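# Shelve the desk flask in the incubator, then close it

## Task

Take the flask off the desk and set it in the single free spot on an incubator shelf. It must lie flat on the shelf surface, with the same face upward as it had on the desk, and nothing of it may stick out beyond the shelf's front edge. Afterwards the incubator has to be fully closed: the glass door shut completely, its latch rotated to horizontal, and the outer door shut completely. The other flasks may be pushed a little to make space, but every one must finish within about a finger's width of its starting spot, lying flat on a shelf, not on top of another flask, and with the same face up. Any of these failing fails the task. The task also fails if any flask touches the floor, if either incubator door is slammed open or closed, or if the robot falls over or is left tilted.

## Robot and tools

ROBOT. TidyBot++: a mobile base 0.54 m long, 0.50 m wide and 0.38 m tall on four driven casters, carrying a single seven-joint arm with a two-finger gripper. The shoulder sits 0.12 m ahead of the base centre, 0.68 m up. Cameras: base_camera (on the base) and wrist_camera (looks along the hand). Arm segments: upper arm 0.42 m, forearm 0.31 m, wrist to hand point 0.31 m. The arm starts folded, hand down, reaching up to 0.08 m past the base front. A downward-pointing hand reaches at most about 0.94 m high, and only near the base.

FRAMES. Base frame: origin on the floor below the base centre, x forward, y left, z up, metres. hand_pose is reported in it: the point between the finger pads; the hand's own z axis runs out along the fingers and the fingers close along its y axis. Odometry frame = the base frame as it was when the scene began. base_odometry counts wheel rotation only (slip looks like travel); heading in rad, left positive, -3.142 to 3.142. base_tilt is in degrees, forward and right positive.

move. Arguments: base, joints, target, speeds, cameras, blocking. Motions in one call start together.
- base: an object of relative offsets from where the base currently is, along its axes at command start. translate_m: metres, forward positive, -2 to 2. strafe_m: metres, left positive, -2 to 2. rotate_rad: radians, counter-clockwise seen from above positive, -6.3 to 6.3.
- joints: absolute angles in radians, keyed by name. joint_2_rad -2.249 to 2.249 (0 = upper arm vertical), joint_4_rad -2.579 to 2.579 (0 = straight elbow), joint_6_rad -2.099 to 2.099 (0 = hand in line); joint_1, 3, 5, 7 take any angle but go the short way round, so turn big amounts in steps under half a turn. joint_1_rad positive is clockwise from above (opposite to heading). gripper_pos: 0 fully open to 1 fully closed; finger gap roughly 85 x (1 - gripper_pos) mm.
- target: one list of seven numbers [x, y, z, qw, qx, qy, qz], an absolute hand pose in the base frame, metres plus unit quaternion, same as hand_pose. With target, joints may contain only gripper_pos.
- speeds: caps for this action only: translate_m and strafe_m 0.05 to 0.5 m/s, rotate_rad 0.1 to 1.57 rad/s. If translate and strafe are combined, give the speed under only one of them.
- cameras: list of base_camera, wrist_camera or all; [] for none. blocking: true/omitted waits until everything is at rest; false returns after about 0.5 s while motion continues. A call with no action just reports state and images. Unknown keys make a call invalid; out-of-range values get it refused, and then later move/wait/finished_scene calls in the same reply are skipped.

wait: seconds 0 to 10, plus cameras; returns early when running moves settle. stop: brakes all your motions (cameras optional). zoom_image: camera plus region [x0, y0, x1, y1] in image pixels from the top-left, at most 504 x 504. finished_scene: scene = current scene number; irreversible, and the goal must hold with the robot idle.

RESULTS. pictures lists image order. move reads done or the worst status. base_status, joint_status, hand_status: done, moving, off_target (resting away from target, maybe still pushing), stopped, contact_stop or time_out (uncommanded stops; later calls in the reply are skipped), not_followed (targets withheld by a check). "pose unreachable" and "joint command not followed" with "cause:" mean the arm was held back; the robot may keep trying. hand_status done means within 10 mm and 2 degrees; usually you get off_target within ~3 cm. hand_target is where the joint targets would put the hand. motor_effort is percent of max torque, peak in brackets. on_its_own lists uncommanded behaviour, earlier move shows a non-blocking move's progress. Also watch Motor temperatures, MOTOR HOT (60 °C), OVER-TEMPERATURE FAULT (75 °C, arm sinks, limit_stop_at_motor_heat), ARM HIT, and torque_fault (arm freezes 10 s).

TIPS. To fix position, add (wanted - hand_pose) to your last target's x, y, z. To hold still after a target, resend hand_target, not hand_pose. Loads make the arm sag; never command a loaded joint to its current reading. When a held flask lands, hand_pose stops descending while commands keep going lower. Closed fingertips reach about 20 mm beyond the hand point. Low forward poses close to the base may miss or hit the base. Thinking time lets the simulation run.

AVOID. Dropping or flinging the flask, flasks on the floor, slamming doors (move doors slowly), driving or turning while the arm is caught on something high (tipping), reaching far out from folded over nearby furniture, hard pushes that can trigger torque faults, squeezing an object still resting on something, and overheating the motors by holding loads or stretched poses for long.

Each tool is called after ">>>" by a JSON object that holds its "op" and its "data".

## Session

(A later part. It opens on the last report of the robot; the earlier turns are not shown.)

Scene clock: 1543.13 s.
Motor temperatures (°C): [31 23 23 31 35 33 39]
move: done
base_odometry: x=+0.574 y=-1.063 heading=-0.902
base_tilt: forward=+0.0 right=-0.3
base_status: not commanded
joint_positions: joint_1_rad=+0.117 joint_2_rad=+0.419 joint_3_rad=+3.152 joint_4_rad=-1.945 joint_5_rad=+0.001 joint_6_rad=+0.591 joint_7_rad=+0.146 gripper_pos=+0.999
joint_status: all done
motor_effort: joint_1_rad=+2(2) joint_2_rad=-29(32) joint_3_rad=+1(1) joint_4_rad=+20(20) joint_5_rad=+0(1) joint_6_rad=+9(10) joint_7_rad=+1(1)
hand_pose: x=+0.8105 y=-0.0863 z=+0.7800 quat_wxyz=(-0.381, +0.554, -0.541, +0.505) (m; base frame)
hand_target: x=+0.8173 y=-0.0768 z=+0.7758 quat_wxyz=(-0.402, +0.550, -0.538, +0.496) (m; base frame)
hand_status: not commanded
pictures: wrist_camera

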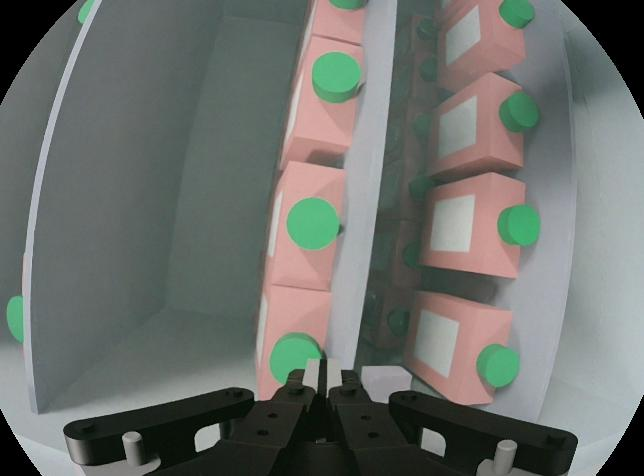

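>>> {"op": "move", "data": {"joints": {"joint_2_rad": 0.475, "joint_4_rad": -1.962, "joint_6_rad": 0.64}, "cameras": ["wrist_camera"]}}

Scene clock: 1547.93 s.
Motor temperatures (°C): [31 23 23 31 35 33 39]
move: off_target
base_odometry: x=+0.574 y=-1.063 heading=-0.902
base_tilt: forward=+0.0 right=-0.2
base_status: not commanded
joint_positions: joint_1_rad=+0.117 joint_2_rad=+0.427 joint_3_rad=+3.152 joint_4_rad=-1.952 joint_5_rad=+0.001 joint_6_rad=+0.613 joint_7_rad=+0.146 gripper_pos=+0.999
joint_status: joint_2_rad off_target (ended at +0.427, target +0.475); the others done
motor_effort: joint_1_rad=+1(2) joint_2_rad=-26(29) joint_3_rad=+0(1) joint_4_rad=+17(19) joint_5_rad=+0(1) joint_6_rad=+7(9) joint_7_rad=+1(1)
hand_pose: x=+0.8105 y=-0.0863 z=+0.7770 quat_wxyz=(-0.382, +0.553, -0.540, +0.507) (m; base frame)
hand_target: x=+0.8142 y=-0.0763 z=+0.7464 quat_wxyz=(-0.393, +0.560, -0.547, +0.483) (m; base frame)
hand_status: not commanded
pictures: wrist_camera

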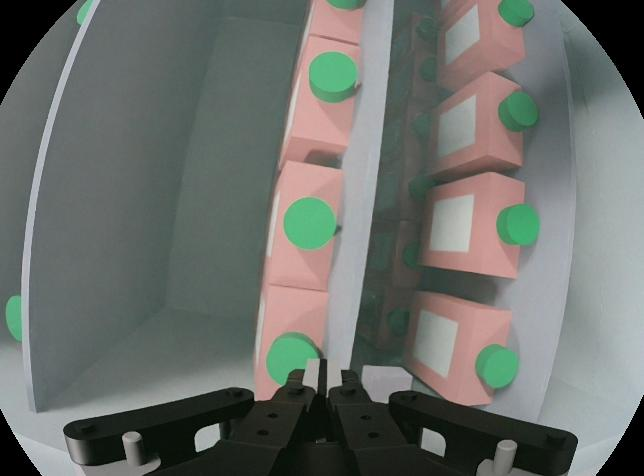

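>>> {"op": "move", "data": {"joints": {"joint_2_rad": 0.405, "joint_4_rad": -1.91, "joint_6_rad": 0.56}, "cameras": []}}

>>> {"op": "move", "data": {"base": {"translate_m": -0.4}, "joints": {"joint_7_rad": 1.68}, "speeds": {"translate_m": 0.15}, "cameras": ["wrist_camera"]}}

Scene clock: 1561.37 s.
Motor temperatures (°C): [31 23 23 31 35 33 39]
move: done
base_odometry: x=+0.574 y=-1.063 heading=-0.902
base_tilt: forward=+0.0 right=-0.3
base_status: not commanded
joint_positions: joint_1_rad=+0.117 joint_2_rad=+0.418 joint_3_rad=+3.152 joint_4_rad=-1.941 joint_5_rad=+0.001 joint_6_rad=+0.577 joint_7_rad=+0.146 gripper_pos=+0.999
joint_status: all done
motor_effort: joint_1_rad=-1(2) joint_2_rad=-31(31) joint_3_rad=-2(2) joint_4_rad=+20(21) joint_5_rad=+1(1) joint_6_rad=+10(10) joint_7_rad=+0(1)
hand_pose: x=+0.8105 y=-0.0863 z=+0.7780 quat_wxyz=(-0.379, +0.556, -0.543, +0.502) (m; base frame)
hand_target: x=+0.8177 y=-0.0780 z=+0.7983 quat_wxyz=(-0.401, +0.550, -0.538, +0.497) (m; base frame)
hand_status: not commanded
pictures: none
No camera images: "cameras" was empty.

Scene clock: 1564.63 s.
Motor temperatures (°C): [31 23 23 31 35 33 39]
move: done
base_odometry: x=+0.326 y=-0.749 heading=-0.902
base_tilt: forward=+0.1 right=-0.4
base_status: done
joint_positions: joint_1_rad=+0.117 joint_2_rad=+0.416 joint_3_rad=+3.152 joint_4_rad=-1.919 joint_5_rad=+0.001 joint_6_rad=+0.577 joint_7_rad=+1.604 gripper_pos=+0.999
joint_status: all done
motor_effort: joint_1_rad=+0(1) joint_2_rad=-32(35) joint_3_rad=-1(2) joint_4_rad=+18(19) joint_5_rad=+0(1) joint_6_rad=+9(9) joint_7_rad=+1(1)
hand_pose: x=+0.8166 y=-0.0870 z=+0.7911 quat_wxyz=(+0.053, +0.769, -0.034, +0.636) (m; base frame)
hand_target: x=+0.8177 y=-0.0780 z=+0.7983 quat_wxyz=(+0.081, +0.769, +0.024, +0.634) (m; base frame)
hand_status: not commanded
pictures: wrist_camera

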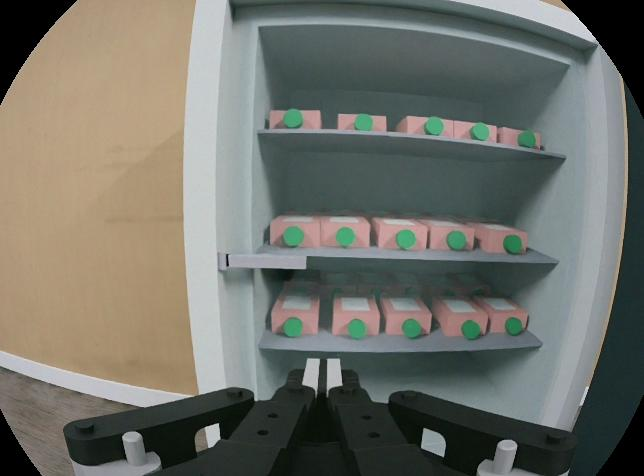

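>>> {"op": "zoom_image", "data": {"camera": "wrist_camera", "region": [190, 200, 340, 310]}}

Scaled by 3.360.

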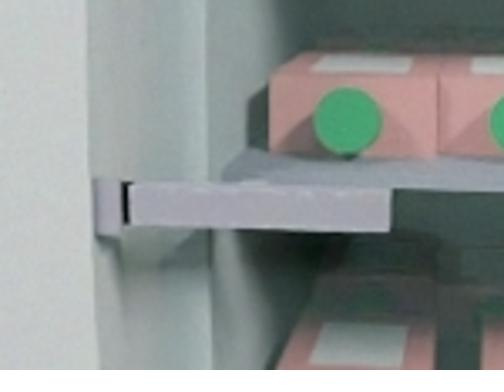

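>>> {"op": "move", "data": {"base": {"translate_m": -0.39}, "joints": {"joint_2_rad": 0.19, "joint_4_rad": -1.46, "joint_6_rad": -0.04}, "speeds": {"translate_m": 0.25}, "cameras": []}}

>>> {"op": "move", "data": {"base": {"strafe_m": -0.55}, "speeds": {"strafe_m": 0.25}}}

Scene clock: 1590.00 s.
Motor temperatures (°C): [31 23 23 31 35 33 39]
move: done
base_odometry: x=+0.084 y=-0.444 heading=-0.902
base_tilt: forward=+0.1 right=-0.3
base_status: done
joint_positions: joint_1_rad=+0.117 joint_2_rad=+0.195 joint_3_rad=+3.152 joint_4_rad=-1.473 joint_5_rad=+0.001 joint_6_rad=+0.014 joint_7_rad=+1.604 gripper_pos=+0.999
joint_status: all done
motor_effort: joint_1_rad=-1(1) joint_2_rad=-29(37) joint_3_rad=-1(2) joint_4_rad=+22(23) joint_5_rad=+0(1) joint_6_rad=+9(10) joint_7_rad=+0(1)
hand_pose: x=+0.8182 y=-0.0876 z=+1.0382 quat_wxyz=(+0.055, +0.735, -0.034, +0.675) (m; base frame)
hand_target: x=+0.8154 y=-0.0886 z=+1.0331 quat_wxyz=(+0.100, +0.748, +0.015, +0.656) (m; base frame)
hand_status: not commanded
pictures: none
No camera images: "cameras" was empty.

Scene clock: 1592.97 s.
Motor temperatures (°C): [31 23 23 31 35 33 39]
move: done
base_odometry: x=-0.348 y=-0.785 heading=-0.902
base_tilt: forward=+0.0 right=-0.3
base_status: done
joint_positions: joint_1_rad=+0.122 joint_2_rad=+0.194 joint_3_rad=+3.149 joint_4_rad=-1.473 joint_5_rad=+0.001 joint_6_rad=+0.011 joint_7_rad=+1.604 gripper_pos=+0.999
joint_status: not commanded
motor_effort: joint_1_rad=+0(8) joint_2_rad=-29(31) joint_3_rad=-2(7) joint_4_rad=+22(24) joint_5_rad=+0(1) joint_6_rad=+9(10) joint_7_rad=+0(1)
hand_pose: x=+0.8174 y=-0.0895 z=+1.0384 quat_wxyz=(+0.056, +0.736, -0.035, +0.674) (m; base frame)
hand_target: x=+0.8154 y=-0.0886 z=+1.0331 quat_wxyz=(+0.100, +0.748, +0.015, +0.656) (m; base frame)
hand_status: not commanded
pictures: base_camera, wrist_camera

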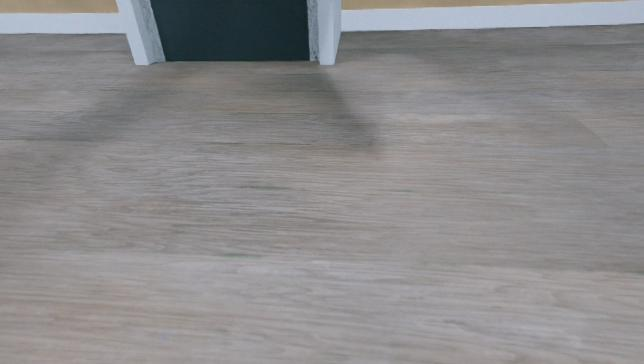

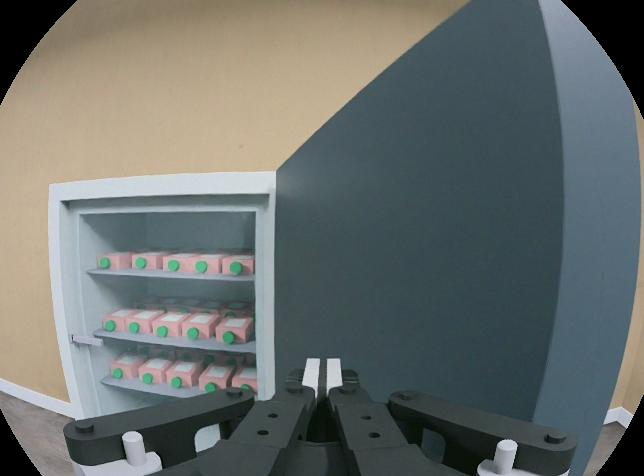

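>>> {"op": "move", "data": {"base": {"strafe_m": -0.4}, "speeds": {"strafe_m": 0.2}}}

Scene clock: 1631.20 s.
Motor temperatures (°C): [31 23 23 31 35 33 39]
move: done
base_odometry: x=-0.661 y=-1.032 heading=-0.901
base_tilt: forward=+0.0 right=-0.4
base_status: done
joint_positions: joint_1_rad=-0.105 joint_2_rad=+0.189 joint_3_rad=+2.946 joint_4_rad=-1.461 joint_5_rad=+0.001 joint_6_rad=-0.017 joint_7_rad=+1.607 gripper_pos=+0.999
joint_status: not commanded
motor_effort: joint_1_rad=+38(42) joint_2_rad=-27(30) joint_3_rad=+35(38) joint_4_rad=+23(29) joint_5_rad=+1(1) joint_6_rad=+10(15) joint_7_rad=+0(1)
hand_pose: x=+0.7904 y=+0.1936 z=+1.0434 quat_wxyz=(-0.101, +0.730, +0.111, +0.666) (m; base frame)
hand_target: x=+0.8154 y=-0.0886 z=+1.0331 quat_wxyz=(+0.100, +0.748, +0.015, +0.656) (m; base frame)
hand_status: not commanded
pictures: base_camera, wrist_camera

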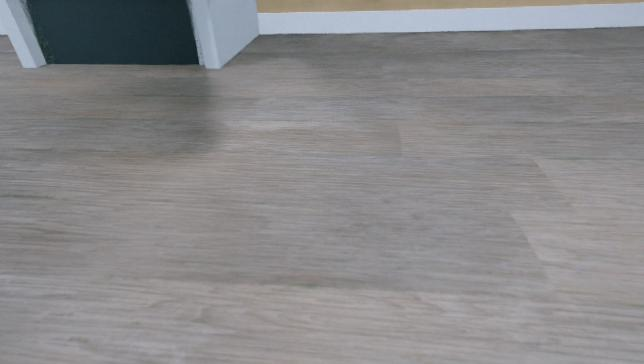

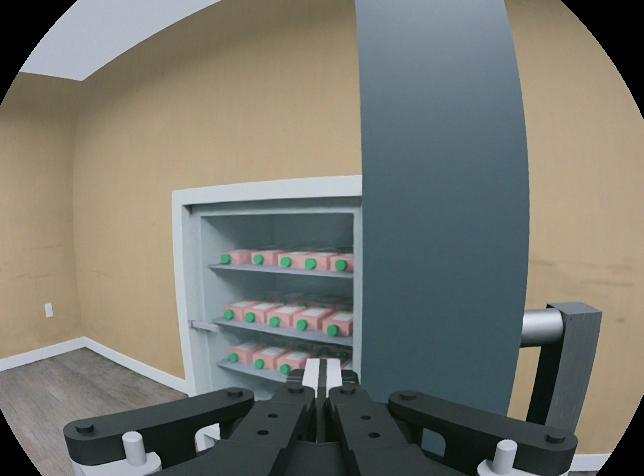

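>>> {"op": "move", "data": {"base": {"strafe_m": 0.35}, "speeds": {"strafe_m": 0.2}}}

>>> {"op": "move", "data": {"base": {"translate_m": -0.3}, "joints": {"joint_1_rad": 0.12, "joint_2_rad": 0.19, "joint_3_rad": 3.15, "joint_4_rad": -1.46, "joint_5_rad": 0.06, "joint_6_rad": -0.04, "joint_7_rad": 1.68}}}

Scene clock: 1638.57 s.
Motor temperatures (°C): [31 23 23 31 35 33 39]
move: done
base_odometry: x=-0.387 y=-0.815 heading=-0.901
base_tilt: forward=+0.0 right=-0.3
base_status: done
joint_positions: joint_1_rad=+0.116 joint_2_rad=+0.190 joint_3_rad=+3.142 joint_4_rad=-1.471 joint_5_rad=+0.001 joint_6_rad=-0.029 joint_7_rad=+1.607 gripper_pos=+0.999
joint_status: not commanded
motor_effort: joint_1_rad=+0(37) joint_2_rad=-29(31) joint_3_rad=+0(34) joint_4_rad=+22(30) joint_5_rad=+0(1) joint_6_rad=+9(15) joint_7_rad=+1(1)
hand_pose: x=+0.8161 y=-0.0805 z=+1.0295 quat_wxyz=(+0.051, +0.747, -0.030, +0.662) (m; base frame)
hand_target: x=+0.8154 y=-0.0886 z=+1.0331 quat_wxyz=(+0.100, +0.748, +0.015, +0.656) (m; base frame)
hand_status: not commanded
pictures: base_camera, wrist_camera

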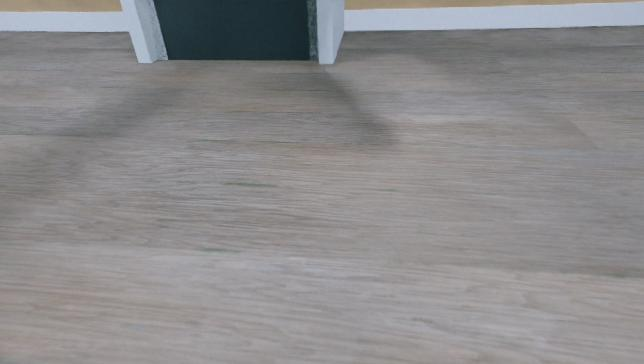

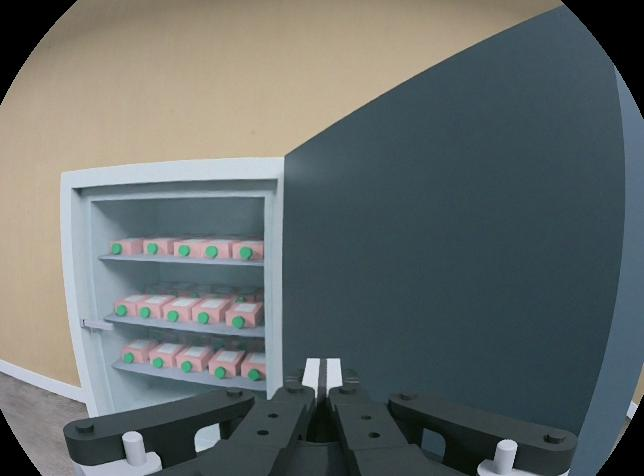

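Scene clock: 1640.30 s.
Motor temperatures (°C): [31 23 23 31 35 33 39]
move: done
base_odometry: x=-0.573 y=-0.580 heading=-0.902
base_tilt: forward=+0.1 right=-0.3
base_status: done
joint_positions: joint_1_rad=+0.116 joint_2_rad=+0.191 joint_3_rad=+3.142 joint_4_rad=-1.470 joint_5_rad=+0.001 joint_6_rad=-0.029 joint_7_rad=+1.607 gripper_pos=+0.999
joint_status: all done
motor_effort: joint_1_rad=+0(2) joint_2_rad=-29(33) joint_3_rad=-1(2) joint_4_rad=+22(23) joint_5_rad=+0(1) joint_6_rad=+9(10) joint_7_rad=+1(1)
hand_pose: x=+0.8162 y=-0.0805 z=+1.0297 quat_wxyz=(+0.051, +0.747, -0.030, +0.662) (m; base frame)
hand_target: x=+0.8154 y=-0.0886 z=+1.0331 quat_wxyz=(+0.100, +0.748, +0.015, +0.656) (m; base frame)
hand_status: not commanded
pictures: base_camera, wrist_camera

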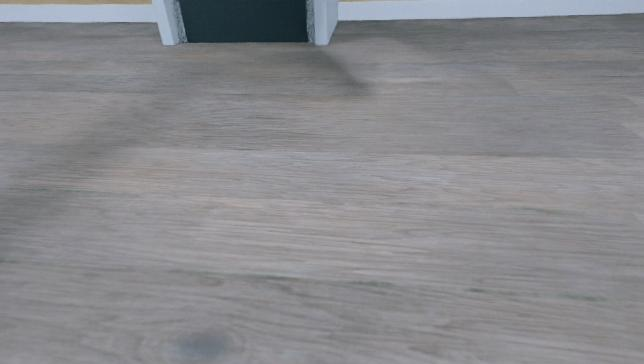

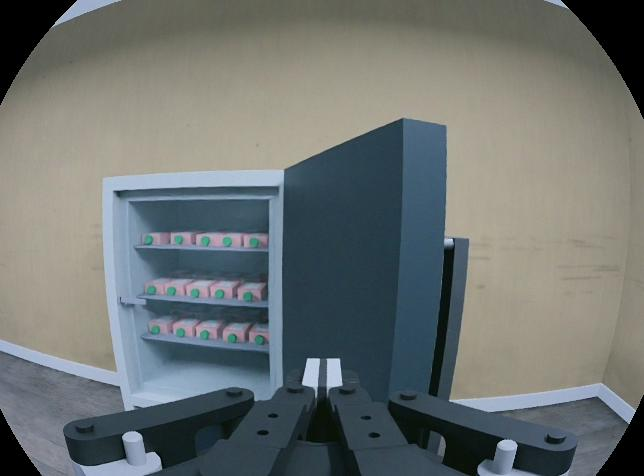

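>>> {"op": "move", "data": {"base": {"strafe_m": -0.45}}}

Scene clock: 1648.77 s.
Motor temperatures (°C): [31 23 23 31 35 33 39]
move: done
base_odometry: x=-0.926 y=-0.859 heading=-0.902
base_tilt: forward=+0.0 right=-0.3
base_status: done
joint_positions: joint_1_rad=+0.126 joint_2_rad=+0.191 joint_3_rad=+3.149 joint_4_rad=-1.470 joint_5_rad=+0.001 joint_6_rad=-0.029 joint_7_rad=+1.607 gripper_pos=+0.999
joint_status: not commanded
motor_effort: joint_1_rad=-1(4) joint_2_rad=-29(30) joint_3_rad=-1(4) joint_4_rad=+21(23) joint_5_rad=+0(1) joint_6_rad=+9(9) joint_7_rad=+0(1)
hand_pose: x=+0.8150 y=-0.0915 z=+1.0297 quat_wxyz=(+0.057, +0.747, -0.035, +0.661) (m; base frame)
hand_target: x=+0.8154 y=-0.0886 z=+1.0331 quat_wxyz=(+0.100, +0.748, +0.015, +0.656) (m; base frame)
hand_status: not commanded
pictures: base_camera, wrist_camera

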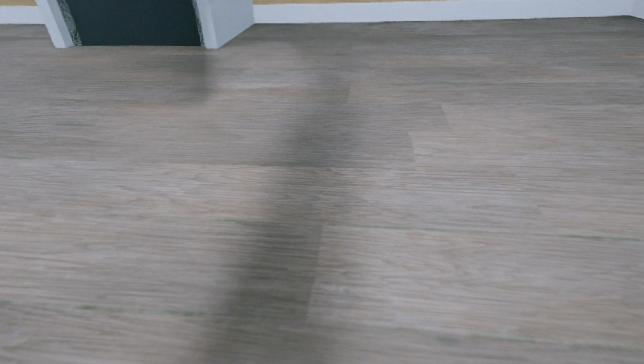

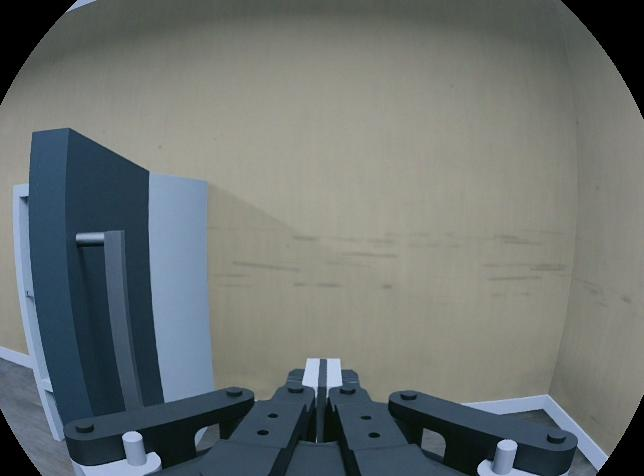

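>>> {"op": "move", "data": {"base": {"translate_m": 0.55}, "joints": {"joint_1_rad": 0.12, "joint_2_rad": 0.19, "joint_3_rad": 3.15, "joint_4_rad": -1.11, "joint_5_rad": 0.06, "joint_6_rad": -0.35, "joint_7_rad": 1.68}, "speeds": {"translate_m": 0.2}}}

Scene clock: 1674.70 s.
Motor temperatures (°C): [31 23 23 31 35 33 39]
move: done
base_odometry: x=-0.585 y=-1.290 heading=-0.902
base_tilt: forward=+0.0 right=-0.3
base_status: done
joint_positions: joint_1_rad=+0.126 joint_2_rad=+0.201 joint_3_rad=+3.149 joint_4_rad=-1.126 joint_5_rad=+0.001 joint_6_rad=-0.298 joint_7_rad=+1.607 gripper_pos=+0.999
joint_status: all done
motor_effort: joint_1_rad=+0(2) joint_2_rad=-29(33) joint_3_rad=-1(2) joint_4_rad=+22(24) joint_5_rad=+0(1) joint_6_rad=+9(10) joint_7_rad=+0(1)
hand_pose: x=+0.8131 y=-0.0911 z=+1.1532 quat_wxyz=(+0.059, +0.725, -0.034, +0.685) (m; base frame)
hand_target: x=+0.8055 y=-0.0929 z=+1.1546 quat_wxyz=(+0.107, +0.734, +0.007, +0.670) (m; base frame)
hand_status: not commanded
pictures: base_camera, wrist_camera

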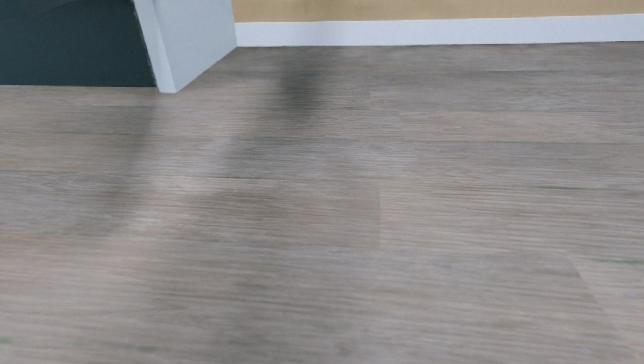

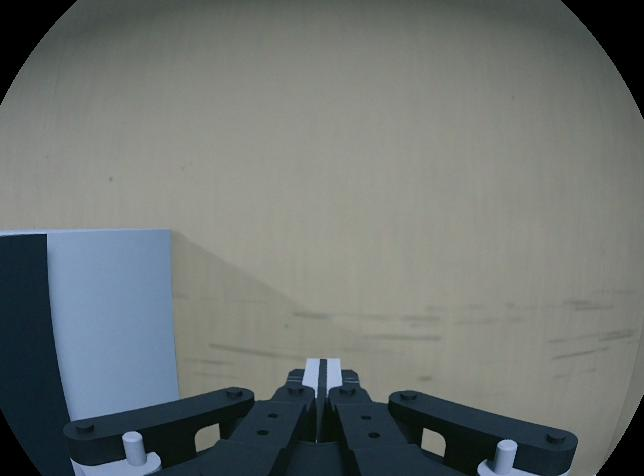

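>>> {"op": "move", "data": {"base": {"strafe_m": 0.26}, "speeds": {"strafe_m": 0.15}}}

>>> {"op": "move", "data": {"base": {"strafe_m": 0.1}, "speeds": {"strafe_m": 0.08}}}

Scene clock: 1683.60 s.
Motor temperatures (°C): [31 23 23 31 35 33 39]
move: done
base_odometry: x=-0.381 y=-1.129 heading=-0.902
base_tilt: forward=+0.1 right=-0.3
base_status: done
joint_positions: joint_1_rad=+0.117 joint_2_rad=+0.200 joint_3_rad=+3.150 joint_4_rad=-1.126 joint_5_rad=+0.002 joint_6_rad=-0.299 joint_7_rad=+1.607 gripper_pos=+0.999
joint_status: not commanded
motor_effort: joint_1_rad=-1(9) joint_2_rad=-29(31) joint_3_rad=-1(7) joint_4_rad=+22(23) joint_5_rad=+1(1) joint_6_rad=+9(10) joint_7_rad=+0(1)
hand_pose: x=+0.8134 y=-0.0858 z=+1.1534 quat_wxyz=(+0.057, +0.725, -0.031, +0.685) (m; base frame)
hand_target: x=+0.8055 y=-0.0929 z=+1.1546 quat_wxyz=(+0.107, +0.734, +0.007, +0.670) (m; base frame)
hand_status: not commanded
pictures: base_camera, wrist_camera

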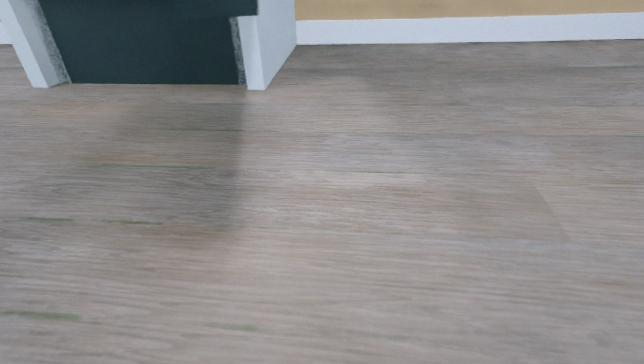

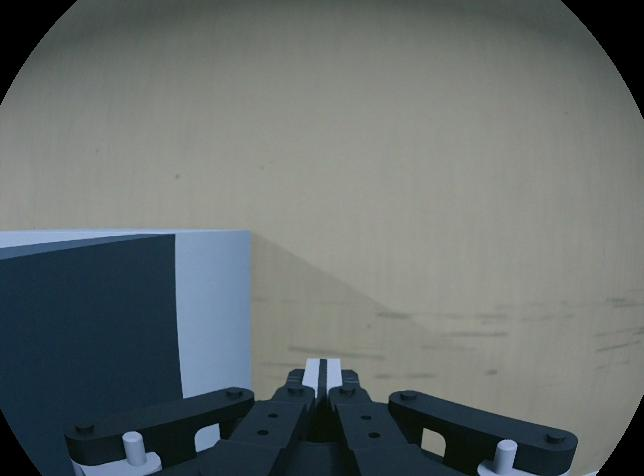

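Scene clock: 1685.33 s.
Motor temperatures (°C): [31 23 23 31 35 33 39]
move: done
base_odometry: x=-0.302 y=-1.067 heading=-0.902
base_tilt: forward=+0.0 right=-0.3
base_status: done
joint_positions: joint_1_rad=+0.117 joint_2_rad=+0.200 joint_3_rad=+3.151 joint_4_rad=-1.126 joint_5_rad=+0.002 joint_6_rad=-0.300 joint_7_rad=+1.607 gripper_pos=+0.999
joint_status: not commanded
motor_effort: joint_1_rad=+0(5) joint_2_rad=-29(31) joint_3_rad=-1(4) joint_4_rad=+22(23) joint_5_rad=+1(1) joint_6_rad=+9(9) joint_7_rad=+1(1)
hand_pose: x=+0.8134 y=-0.0855 z=+1.1533 quat_wxyz=(+0.057, +0.726, -0.031, +0.685) (m; base frame)
hand_target: x=+0.8055 y=-0.0929 z=+1.1546 quat_wxyz=(+0.107, +0.734, +0.007, +0.670) (m; base frame)
hand_status: not commanded
pictures: base_camera, wrist_camera

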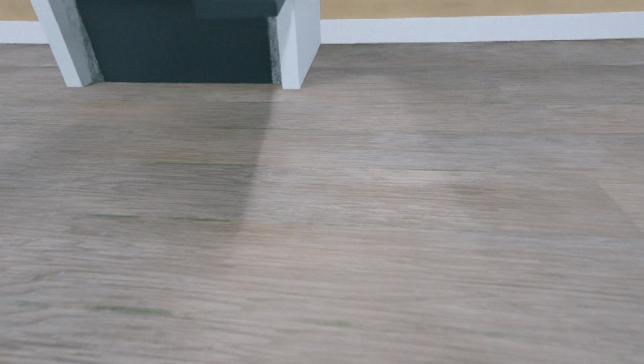

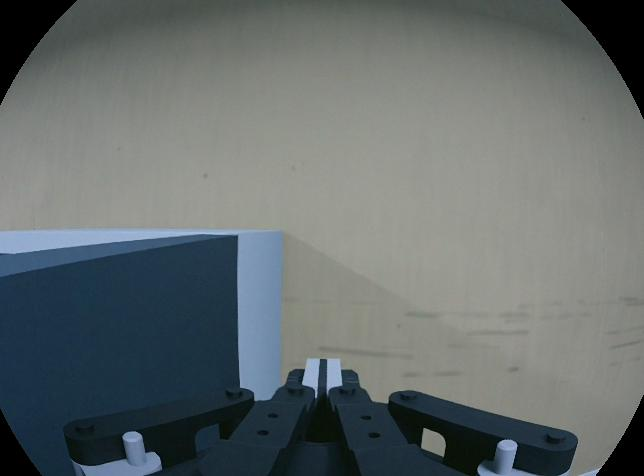

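>>> {"op": "move", "data": {"base": {"strafe_m": 0.12}, "speeds": {"strafe_m": 0.08}}}

>>> {"op": "move", "data": {"base": {"strafe_m": 0.1}, "speeds": {"strafe_m": 0.08}}}

Scene clock: 1695.70 s.
Motor temperatures (°C): [31 23 23 31 35 33 39]
move: done
base_odometry: x=-0.208 y=-0.993 heading=-0.902
base_tilt: forward=+0.1 right=-0.3
base_status: done
joint_positions: joint_1_rad=+0.122 joint_2_rad=+0.200 joint_3_rad=+3.152 joint_4_rad=-1.126 joint_5_rad=+0.003 joint_6_rad=-0.300 joint_7_rad=+1.607 gripper_pos=+0.999
joint_status: not commanded
motor_effort: joint_1_rad=+0(5) joint_2_rad=-29(30) joint_3_rad=-1(5) joint_4_rad=+22(22) joint_5_rad=+0(1) joint_6_rad=+9(9) joint_7_rad=+0(1)
hand_pose: x=+0.8128 y=-0.0901 z=+1.1533 quat_wxyz=(+0.060, +0.725, -0.033, +0.685) (m; base frame)
hand_target: x=+0.8055 y=-0.0929 z=+1.1546 quat_wxyz=(+0.107, +0.734, +0.007, +0.670) (m; base frame)
hand_status: not commanded
pictures: base_camera, wrist_camera

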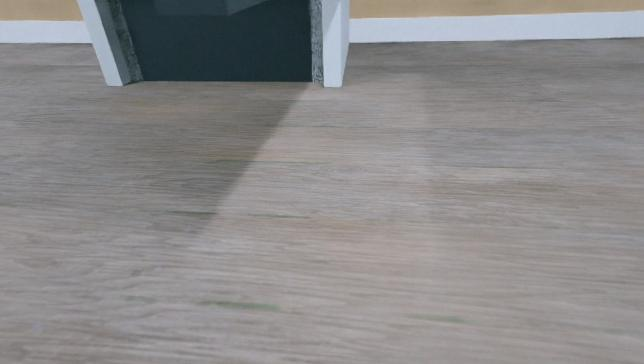

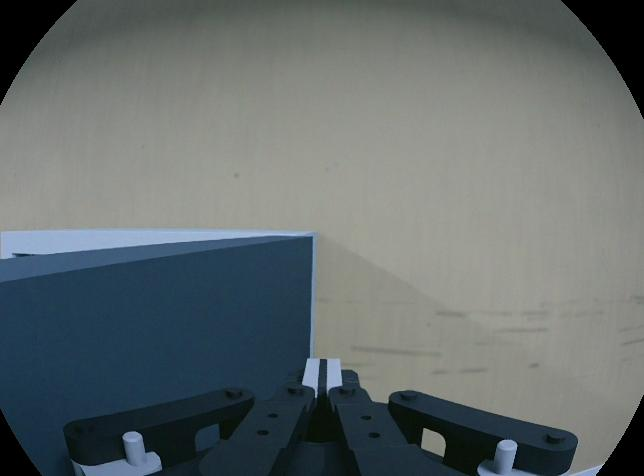

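Scene clock: 1697.47 s.
Motor temperatures (°C): [31 23 23 31 35 33 39]
move: done
base_odometry: x=-0.129 y=-0.931 heading=-0.902
base_tilt: forward=+0.1 right=-0.4
base_status: done
joint_positions: joint_1_rad=+0.124 joint_2_rad=+0.200 joint_3_rad=+3.155 joint_4_rad=-1.126 joint_5_rad=+0.003 joint_6_rad=-0.300 joint_7_rad=+1.607 gripper_pos=+0.999
joint_status: not commanded
motor_effort: joint_1_rad=+0(6) joint_2_rad=-29(30) joint_3_rad=-1(6) joint_4_rad=+22(22) joint_5_rad=+1(1) joint_6_rad=+9(10) joint_7_rad=+1(1)
hand_pose: x=+0.8125 y=-0.0932 z=+1.1533 quat_wxyz=(+0.062, +0.725, -0.035, +0.685) (m; base frame)
hand_target: x=+0.8055 y=-0.0929 z=+1.1546 quat_wxyz=(+0.107, +0.734, +0.007, +0.670) (m; base frame)
hand_status: not commanded
pictures: base_camera, wrist_camera

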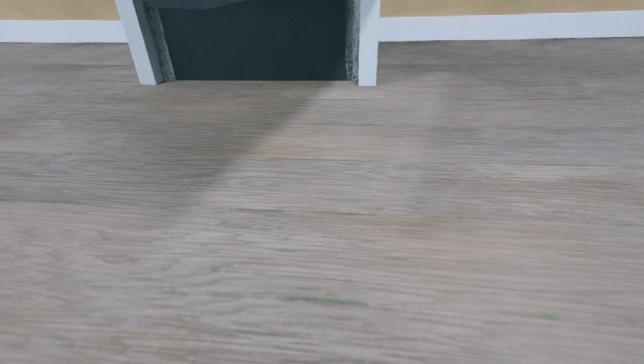

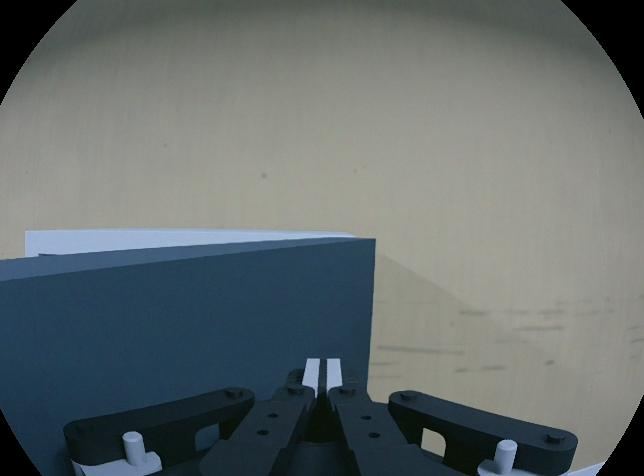

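>>> {"op": "move", "data": {"base": {"strafe_m": 0.15, "translate_m": 0.05}, "speeds": {"strafe_m": 0.08}}}

>>> {"op": "move", "data": {"base": {"strafe_m": 0.14, "translate_m": 0.08}, "speeds": {"strafe_m": 0.08}}}

Scene clock: 1710.87 s.
Motor temperatures (°C): [31 23 23 31 35 33 39]
move: done
base_odometry: x=+0.019 y=-0.877 heading=-0.902
base_tilt: forward=+0.1 right=-0.3
base_status: done
joint_positions: joint_1_rad=+0.124 joint_2_rad=+0.200 joint_3_rad=+3.157 joint_4_rad=-1.125 joint_5_rad=+0.004 joint_6_rad=-0.300 joint_7_rad=+1.607 gripper_pos=+0.999
joint_status: not commanded
motor_effort: joint_1_rad=-1(5) joint_2_rad=-29(30) joint_3_rad=-1(5) joint_4_rad=+22(22) joint_5_rad=+0(1) joint_6_rad=+9(9) joint_7_rad=+0(1)
hand_pose: x=+0.8119 y=-0.0945 z=+1.1538 quat_wxyz=(+0.063, +0.725, -0.035, +0.685) (m; base frame)
hand_target: x=+0.8055 y=-0.0929 z=+1.1546 quat_wxyz=(+0.107, +0.734, +0.007, +0.670) (m; base frame)
hand_status: not commanded
pictures: base_camera, wrist_camera

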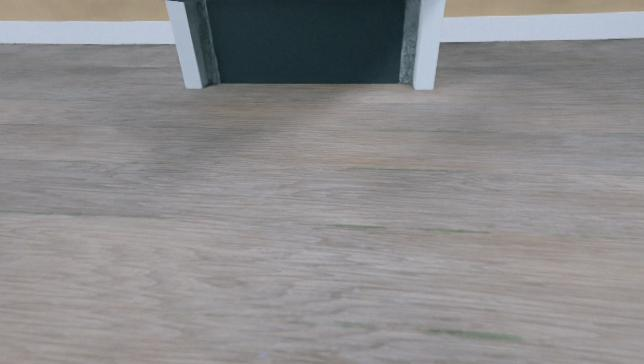

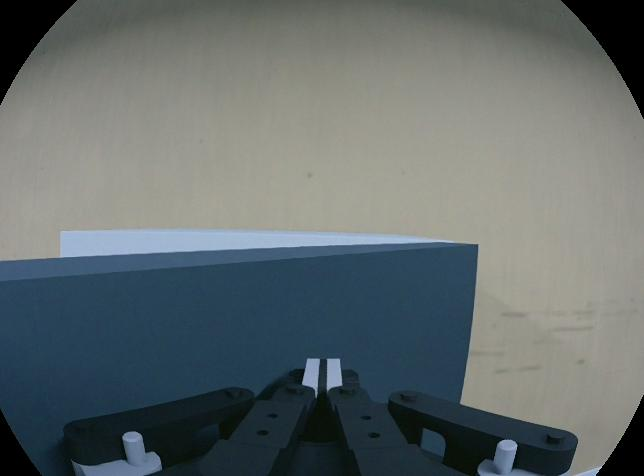

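Scene clock: 1713.40 s.
Motor temperatures (°C): [31 23 23 31 35 33 39]
move: done
base_odometry: x=+0.179 y=-0.853 heading=-0.902
base_tilt: forward=+0.0 right=-0.3
base_status: done
joint_positions: joint_1_rad=+0.124 joint_2_rad=+0.198 joint_3_rad=+3.157 joint_4_rad=-1.125 joint_5_rad=+0.004 joint_6_rad=-0.303 joint_7_rad=+1.607 gripper_pos=+0.999
joint_status: not commanded
motor_effort: joint_1_rad=-1(6) joint_2_rad=-29(30) joint_3_rad=-2(6) joint_4_rad=+22(22) joint_5_rad=+0(1) joint_6_rad=+9(10) joint_7_rad=+1(1)
hand_pose: x=+0.8109 y=-0.0943 z=+1.1546 quat_wxyz=(+0.063, +0.725, -0.035, +0.685) (m; base frame)
hand_target: x=+0.8055 y=-0.0929 z=+1.1546 quat_wxyz=(+0.107, +0.734, +0.007, +0.670) (m; base frame)
hand_status: not commanded
pictures: base_camera, wrist_camera

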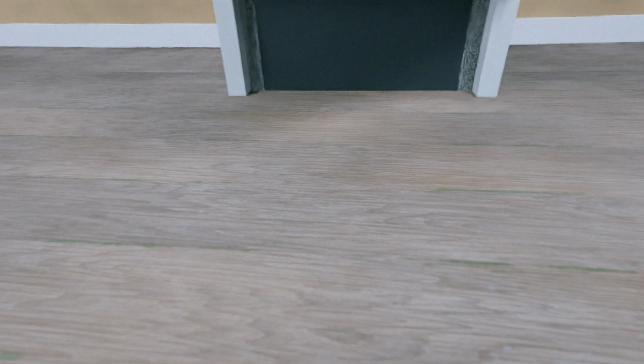

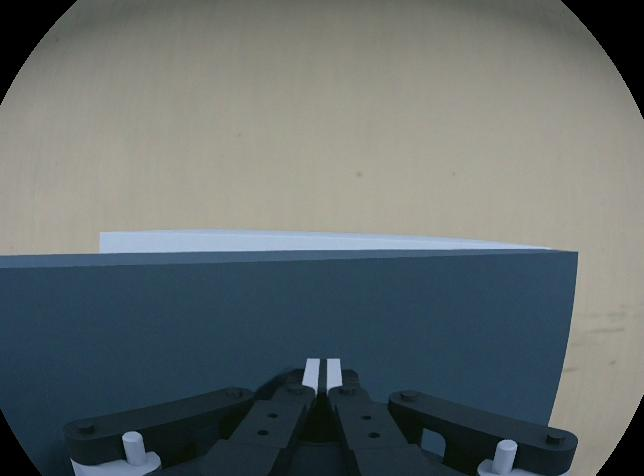

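>>> {"op": "move", "data": {"base": {"strafe_m": 0.12, "translate_m": 0.09}, "speeds": {"strafe_m": 0.08}}}

>>> {"op": "move", "data": {"base": {"strafe_m": 0.05, "translate_m": 0.06}, "speeds": {"strafe_m": 0.06}}}

Scene clock: 1720.80 s.
Motor temperatures (°C): [31 23 23 31 35 33 39]
move: done
base_odometry: x=+0.329 y=-0.849 heading=-0.902
base_tilt: forward=+0.1 right=-0.3
base_status: done
joint_positions: joint_1_rad=+0.124 joint_2_rad=+0.195 joint_3_rad=+3.158 joint_4_rad=-1.125 joint_5_rad=+0.005 joint_6_rad=-0.304 joint_7_rad=+1.607 gripper_pos=+0.999
joint_status: not commanded
motor_effort: joint_1_rad=+0(5) joint_2_rad=-29(30) joint_3_rad=-1(5) joint_4_rad=+21(22) joint_5_rad=+0(1) joint_6_rad=+9(10) joint_7_rad=+1(1)
hand_pose: x=+0.8097 y=-0.0952 z=+1.1557 quat_wxyz=(+0.064, +0.725, -0.036, +0.685) (m; base frame)
hand_target: x=+0.8055 y=-0.0929 z=+1.1546 quat_wxyz=(+0.107, +0.734, +0.007, +0.670) (m; base frame)
hand_status: not commanded
pictures: base_camera, wrist_camera

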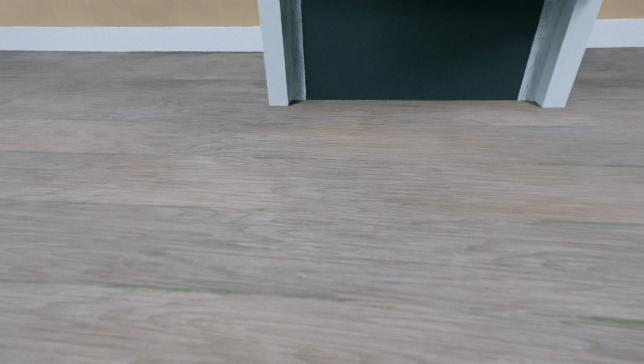

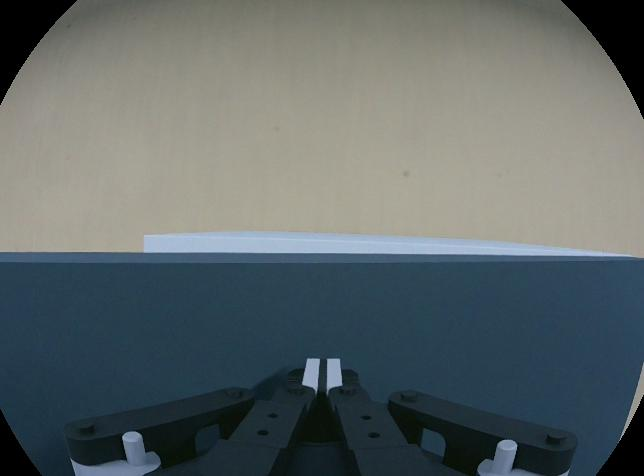

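Scene clock: 1722.60 s.
Motor temperatures (°C): [31 23 23 31 35 33 39]
move: done
base_odometry: x=+0.405 y=-0.865 heading=-0.901
base_tilt: forward=+0.1 right=-0.3
base_status: done
joint_positions: joint_1_rad=+0.124 joint_2_rad=+0.194 joint_3_rad=+3.158 joint_4_rad=-1.125 joint_5_rad=+0.005 joint_6_rad=-0.306 joint_7_rad=+1.607 gripper_pos=+0.999
joint_status: not commanded
motor_effort: joint_1_rad=-1(4) joint_2_rad=-29(31) joint_3_rad=-1(3) joint_4_rad=+22(23) joint_5_rad=+0(1) joint_6_rad=+9(10) joint_7_rad=+1(1)
hand_pose: x=+0.8092 y=-0.0951 z=+1.1562 quat_wxyz=(+0.064, +0.725, -0.036, +0.685) (m; base frame)
hand_target: x=+0.8055 y=-0.0929 z=+1.1546 quat_wxyz=(+0.107, +0.734, +0.007, +0.670) (m; base frame)
hand_status: not commanded
pictures: base_camera, wrist_camera

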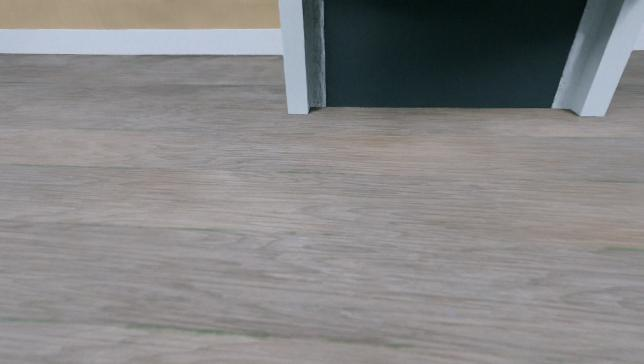

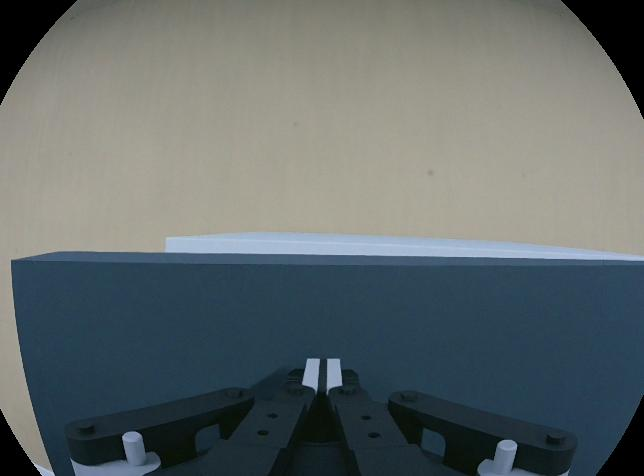

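>>> {"op": "move", "data": {"base": {"strafe_m": 0.02, "translate_m": 0.06}, "speeds": {"translate_m": 0.05}}}

>>> {"op": "move", "data": {"base": {"translate_m": 0.04}, "speeds": {"translate_m": 0.05}}}

Scene clock: 1730.03 s.
Motor temperatures (°C): [31 23 23 31 35 33 39]
move: done
base_odometry: x=+0.458 y=-0.899 heading=-0.901
base_tilt: forward=+0.0 right=-0.3
base_status: done
joint_positions: joint_1_rad=+0.124 joint_2_rad=+0.194 joint_3_rad=+3.158 joint_4_rad=-1.124 joint_5_rad=+0.005 joint_6_rad=-0.307 joint_7_rad=+1.607 gripper_pos=+0.999
joint_status: not commanded
motor_effort: joint_1_rad=-1(3) joint_2_rad=-29(31) joint_3_rad=-1(3) joint_4_rad=+22(23) joint_5_rad=+0(1) joint_6_rad=+9(11) joint_7_rad=+1(1)
hand_pose: x=+0.8090 y=-0.0950 z=+1.1561 quat_wxyz=(+0.064, +0.725, -0.035, +0.685) (m; base frame)
hand_target: x=+0.8055 y=-0.0929 z=+1.1546 quat_wxyz=(+0.107, +0.734, +0.007, +0.670) (m; base frame)
hand_status: not commanded
pictures: base_camera, wrist_camera

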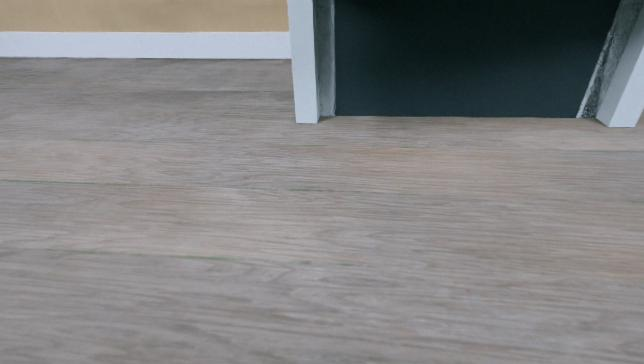

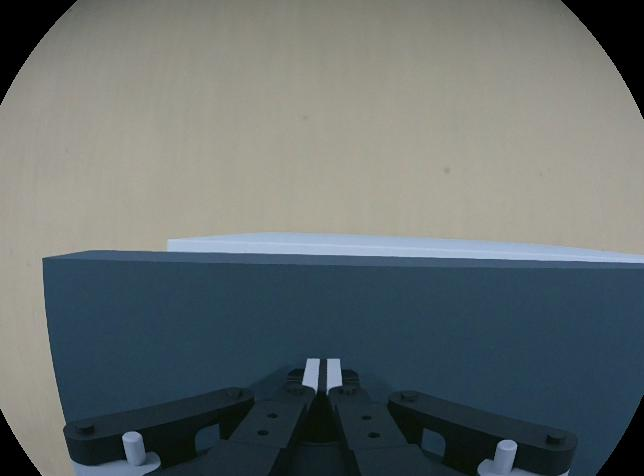

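Scene clock: 1731.30 s.
Motor temperatures (°C): [31 23 23 31 35 33 39]
move: done
base_odometry: x=+0.483 y=-0.931 heading=-0.901
base_tilt: forward=+0.1 right=-0.3
base_status: done
joint_positions: joint_1_rad=+0.124 joint_2_rad=+0.195 joint_3_rad=+3.158 joint_4_rad=-1.124 joint_5_rad=+0.005 joint_6_rad=-0.308 joint_7_rad=+1.607 gripper_pos=+0.999
joint_status: not commanded
motor_effort: joint_1_rad=+0(2) joint_2_rad=-29(32) joint_3_rad=-1(2) joint_4_rad=+21(23) joint_5_rad=+1(1) joint_6_rad=+9(11) joint_7_rad=+0(1)
hand_pose: x=+0.8094 y=-0.0951 z=+1.1555 quat_wxyz=(+0.064, +0.726, -0.036, +0.684) (m; base frame)
hand_target: x=+0.8055 y=-0.0929 z=+1.1546 quat_wxyz=(+0.107, +0.734, +0.007, +0.670) (m; base frame)
hand_status: not commanded
pictures: base_camera, wrist_camera

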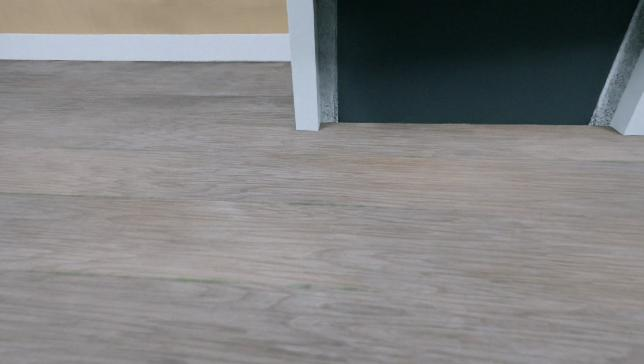

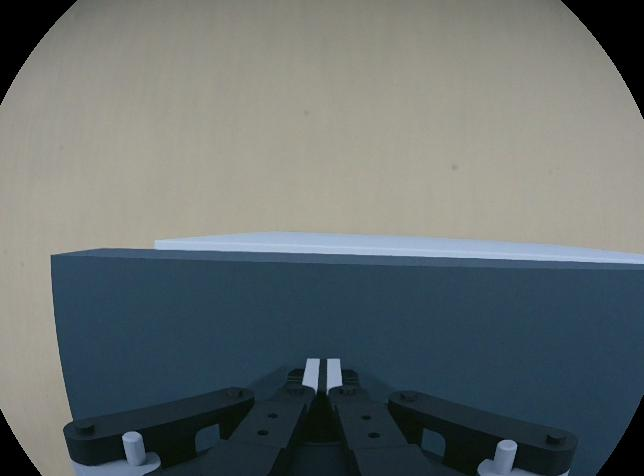

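>>> {"op": "move", "data": {"base": {"translate_m": 0.04}, "speeds": {"translate_m": 0.05}, "cameras": ["wrist_camera"]}}

>>> {"op": "move", "data": {"base": {"translate_m": 0.03}, "speeds": {"translate_m": 0.05}, "cameras": ["wrist_camera"]}}

>>> {"op": "move", "data": {"base": {"translate_m": 0.03}, "speeds": {"translate_m": 0.05}}}

Scene clock: 1739.63 s.
Motor temperatures (°C): [31 23 23 31 35 33 39]
move: done
base_odometry: x=+0.508 y=-0.962 heading=-0.901
base_tilt: forward=+0.1 right=-0.2
base_status: done
joint_positions: joint_1_rad=+0.124 joint_2_rad=+0.195 joint_3_rad=+3.158 joint_4_rad=-1.124 joint_5_rad=+0.005 joint_6_rad=-0.309 joint_7_rad=+1.607 gripper_pos=+0.999
joint_status: not commanded
motor_effort: joint_1_rad=+0(1) joint_2_rad=-28(32) joint_3_rad=-1(2) joint_4_rad=+22(23) joint_5_rad=+0(1) joint_6_rad=+9(11) joint_7_rad=+0(1)
hand_pose: x=+0.8092 y=-0.0951 z=+1.1555 quat_wxyz=(+0.064, +0.726, -0.036, +0.684) (m; base frame)
hand_target: x=+0.8055 y=-0.0929 z=+1.1546 quat_wxyz=(+0.107, +0.734, +0.007, +0.670) (m; base frame)
hand_status: not commanded
pictures: wrist_camera

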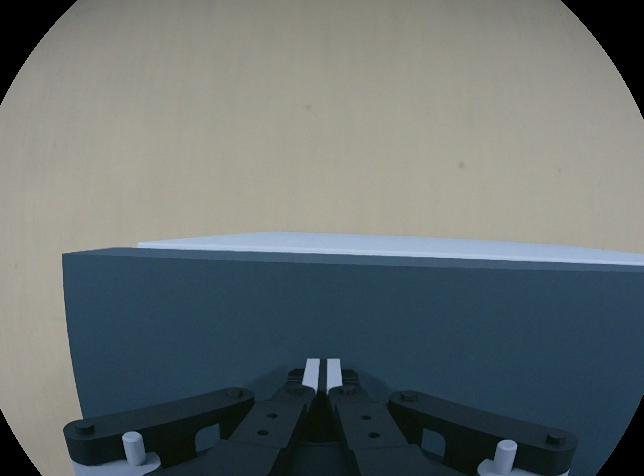

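Scene clock: 1740.70 s.
Motor temperatures (°C): [31 23 23 31 35 33 39]
move: done
base_odometry: x=+0.527 y=-0.985 heading=-0.900
base_tilt: forward=+0.1 right=-0.3
base_status: done
joint_positions: joint_1_rad=+0.124 joint_2_rad=+0.193 joint_3_rad=+3.158 joint_4_rad=-1.123 joint_5_rad=+0.005 joint_6_rad=-0.310 joint_7_rad=+1.607 gripper_pos=+0.999
joint_status: not commanded
motor_effort: joint_1_rad=-1(1) joint_2_rad=-29(30) joint_3_rad=+0(2) joint_4_rad=+22(23) joint_5_rad=+0(1) joint_6_rad=+9(11) joint_7_rad=+0(1)
hand_pose: x=+0.8083 y=-0.0949 z=+1.1568 quat_wxyz=(+0.064, +0.726, -0.036, +0.684) (m; base frame)
hand_target: x=+0.8055 y=-0.0929 z=+1.1546 quat_wxyz=(+0.107, +0.734, +0.007, +0.670) (m; base frame)
hand_status: not commanded
pictures: wrist_camera

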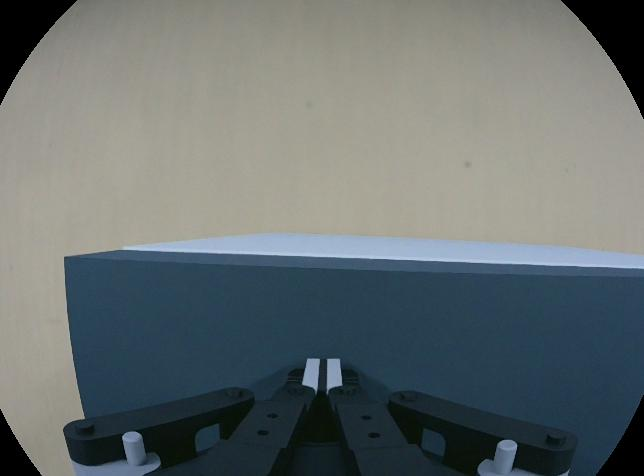

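Scene clock: 1741.80 s.
Motor temperatures (°C): [31 23 23 31 35 33 39]
move: done
base_odometry: x=+0.546 y=-1.008 heading=-0.900
base_tilt: forward=+0.1 right=-0.3
base_status: done
joint_positions: joint_1_rad=+0.127 joint_2_rad=+0.141 joint_3_rad=+3.158 joint_4_rad=-1.139 joint_5_rad=+0.005 joint_6_rad=-0.377 joint_7_rad=+1.607 gripper_pos=+0.999
joint_status: not commanded
motor_effort: joint_1_rad=-3(4) joint_2_rad=-17(29) joint_3_rad=-2(4) joint_4_rad=+27(29) joint_5_rad=+0(1) joint_6_rad=+17(20) joint_7_rad=+0(1)
hand_pose: x=+0.7829 y=-0.0940 z=+1.1616 quat_wxyz=(+0.064, +0.736, -0.038, +0.673) (m; base frame)
hand_target: x=+0.8055 y=-0.0929 z=+1.1546 quat_wxyz=(+0.107, +0.734, +0.007, +0.670) (m; base frame)
hand_status: not commanded
pictures: base_camera, wrist_camera

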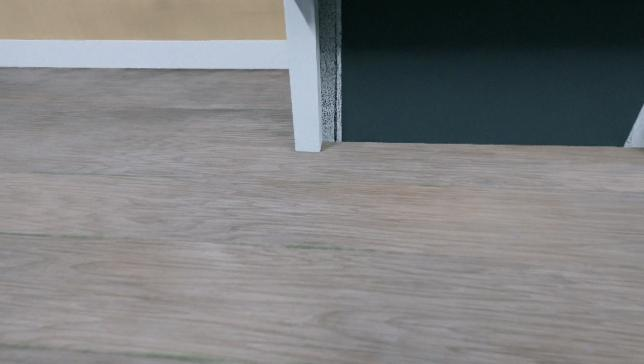

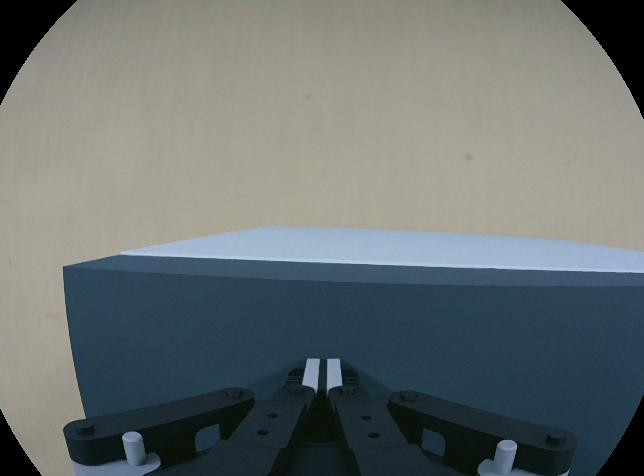

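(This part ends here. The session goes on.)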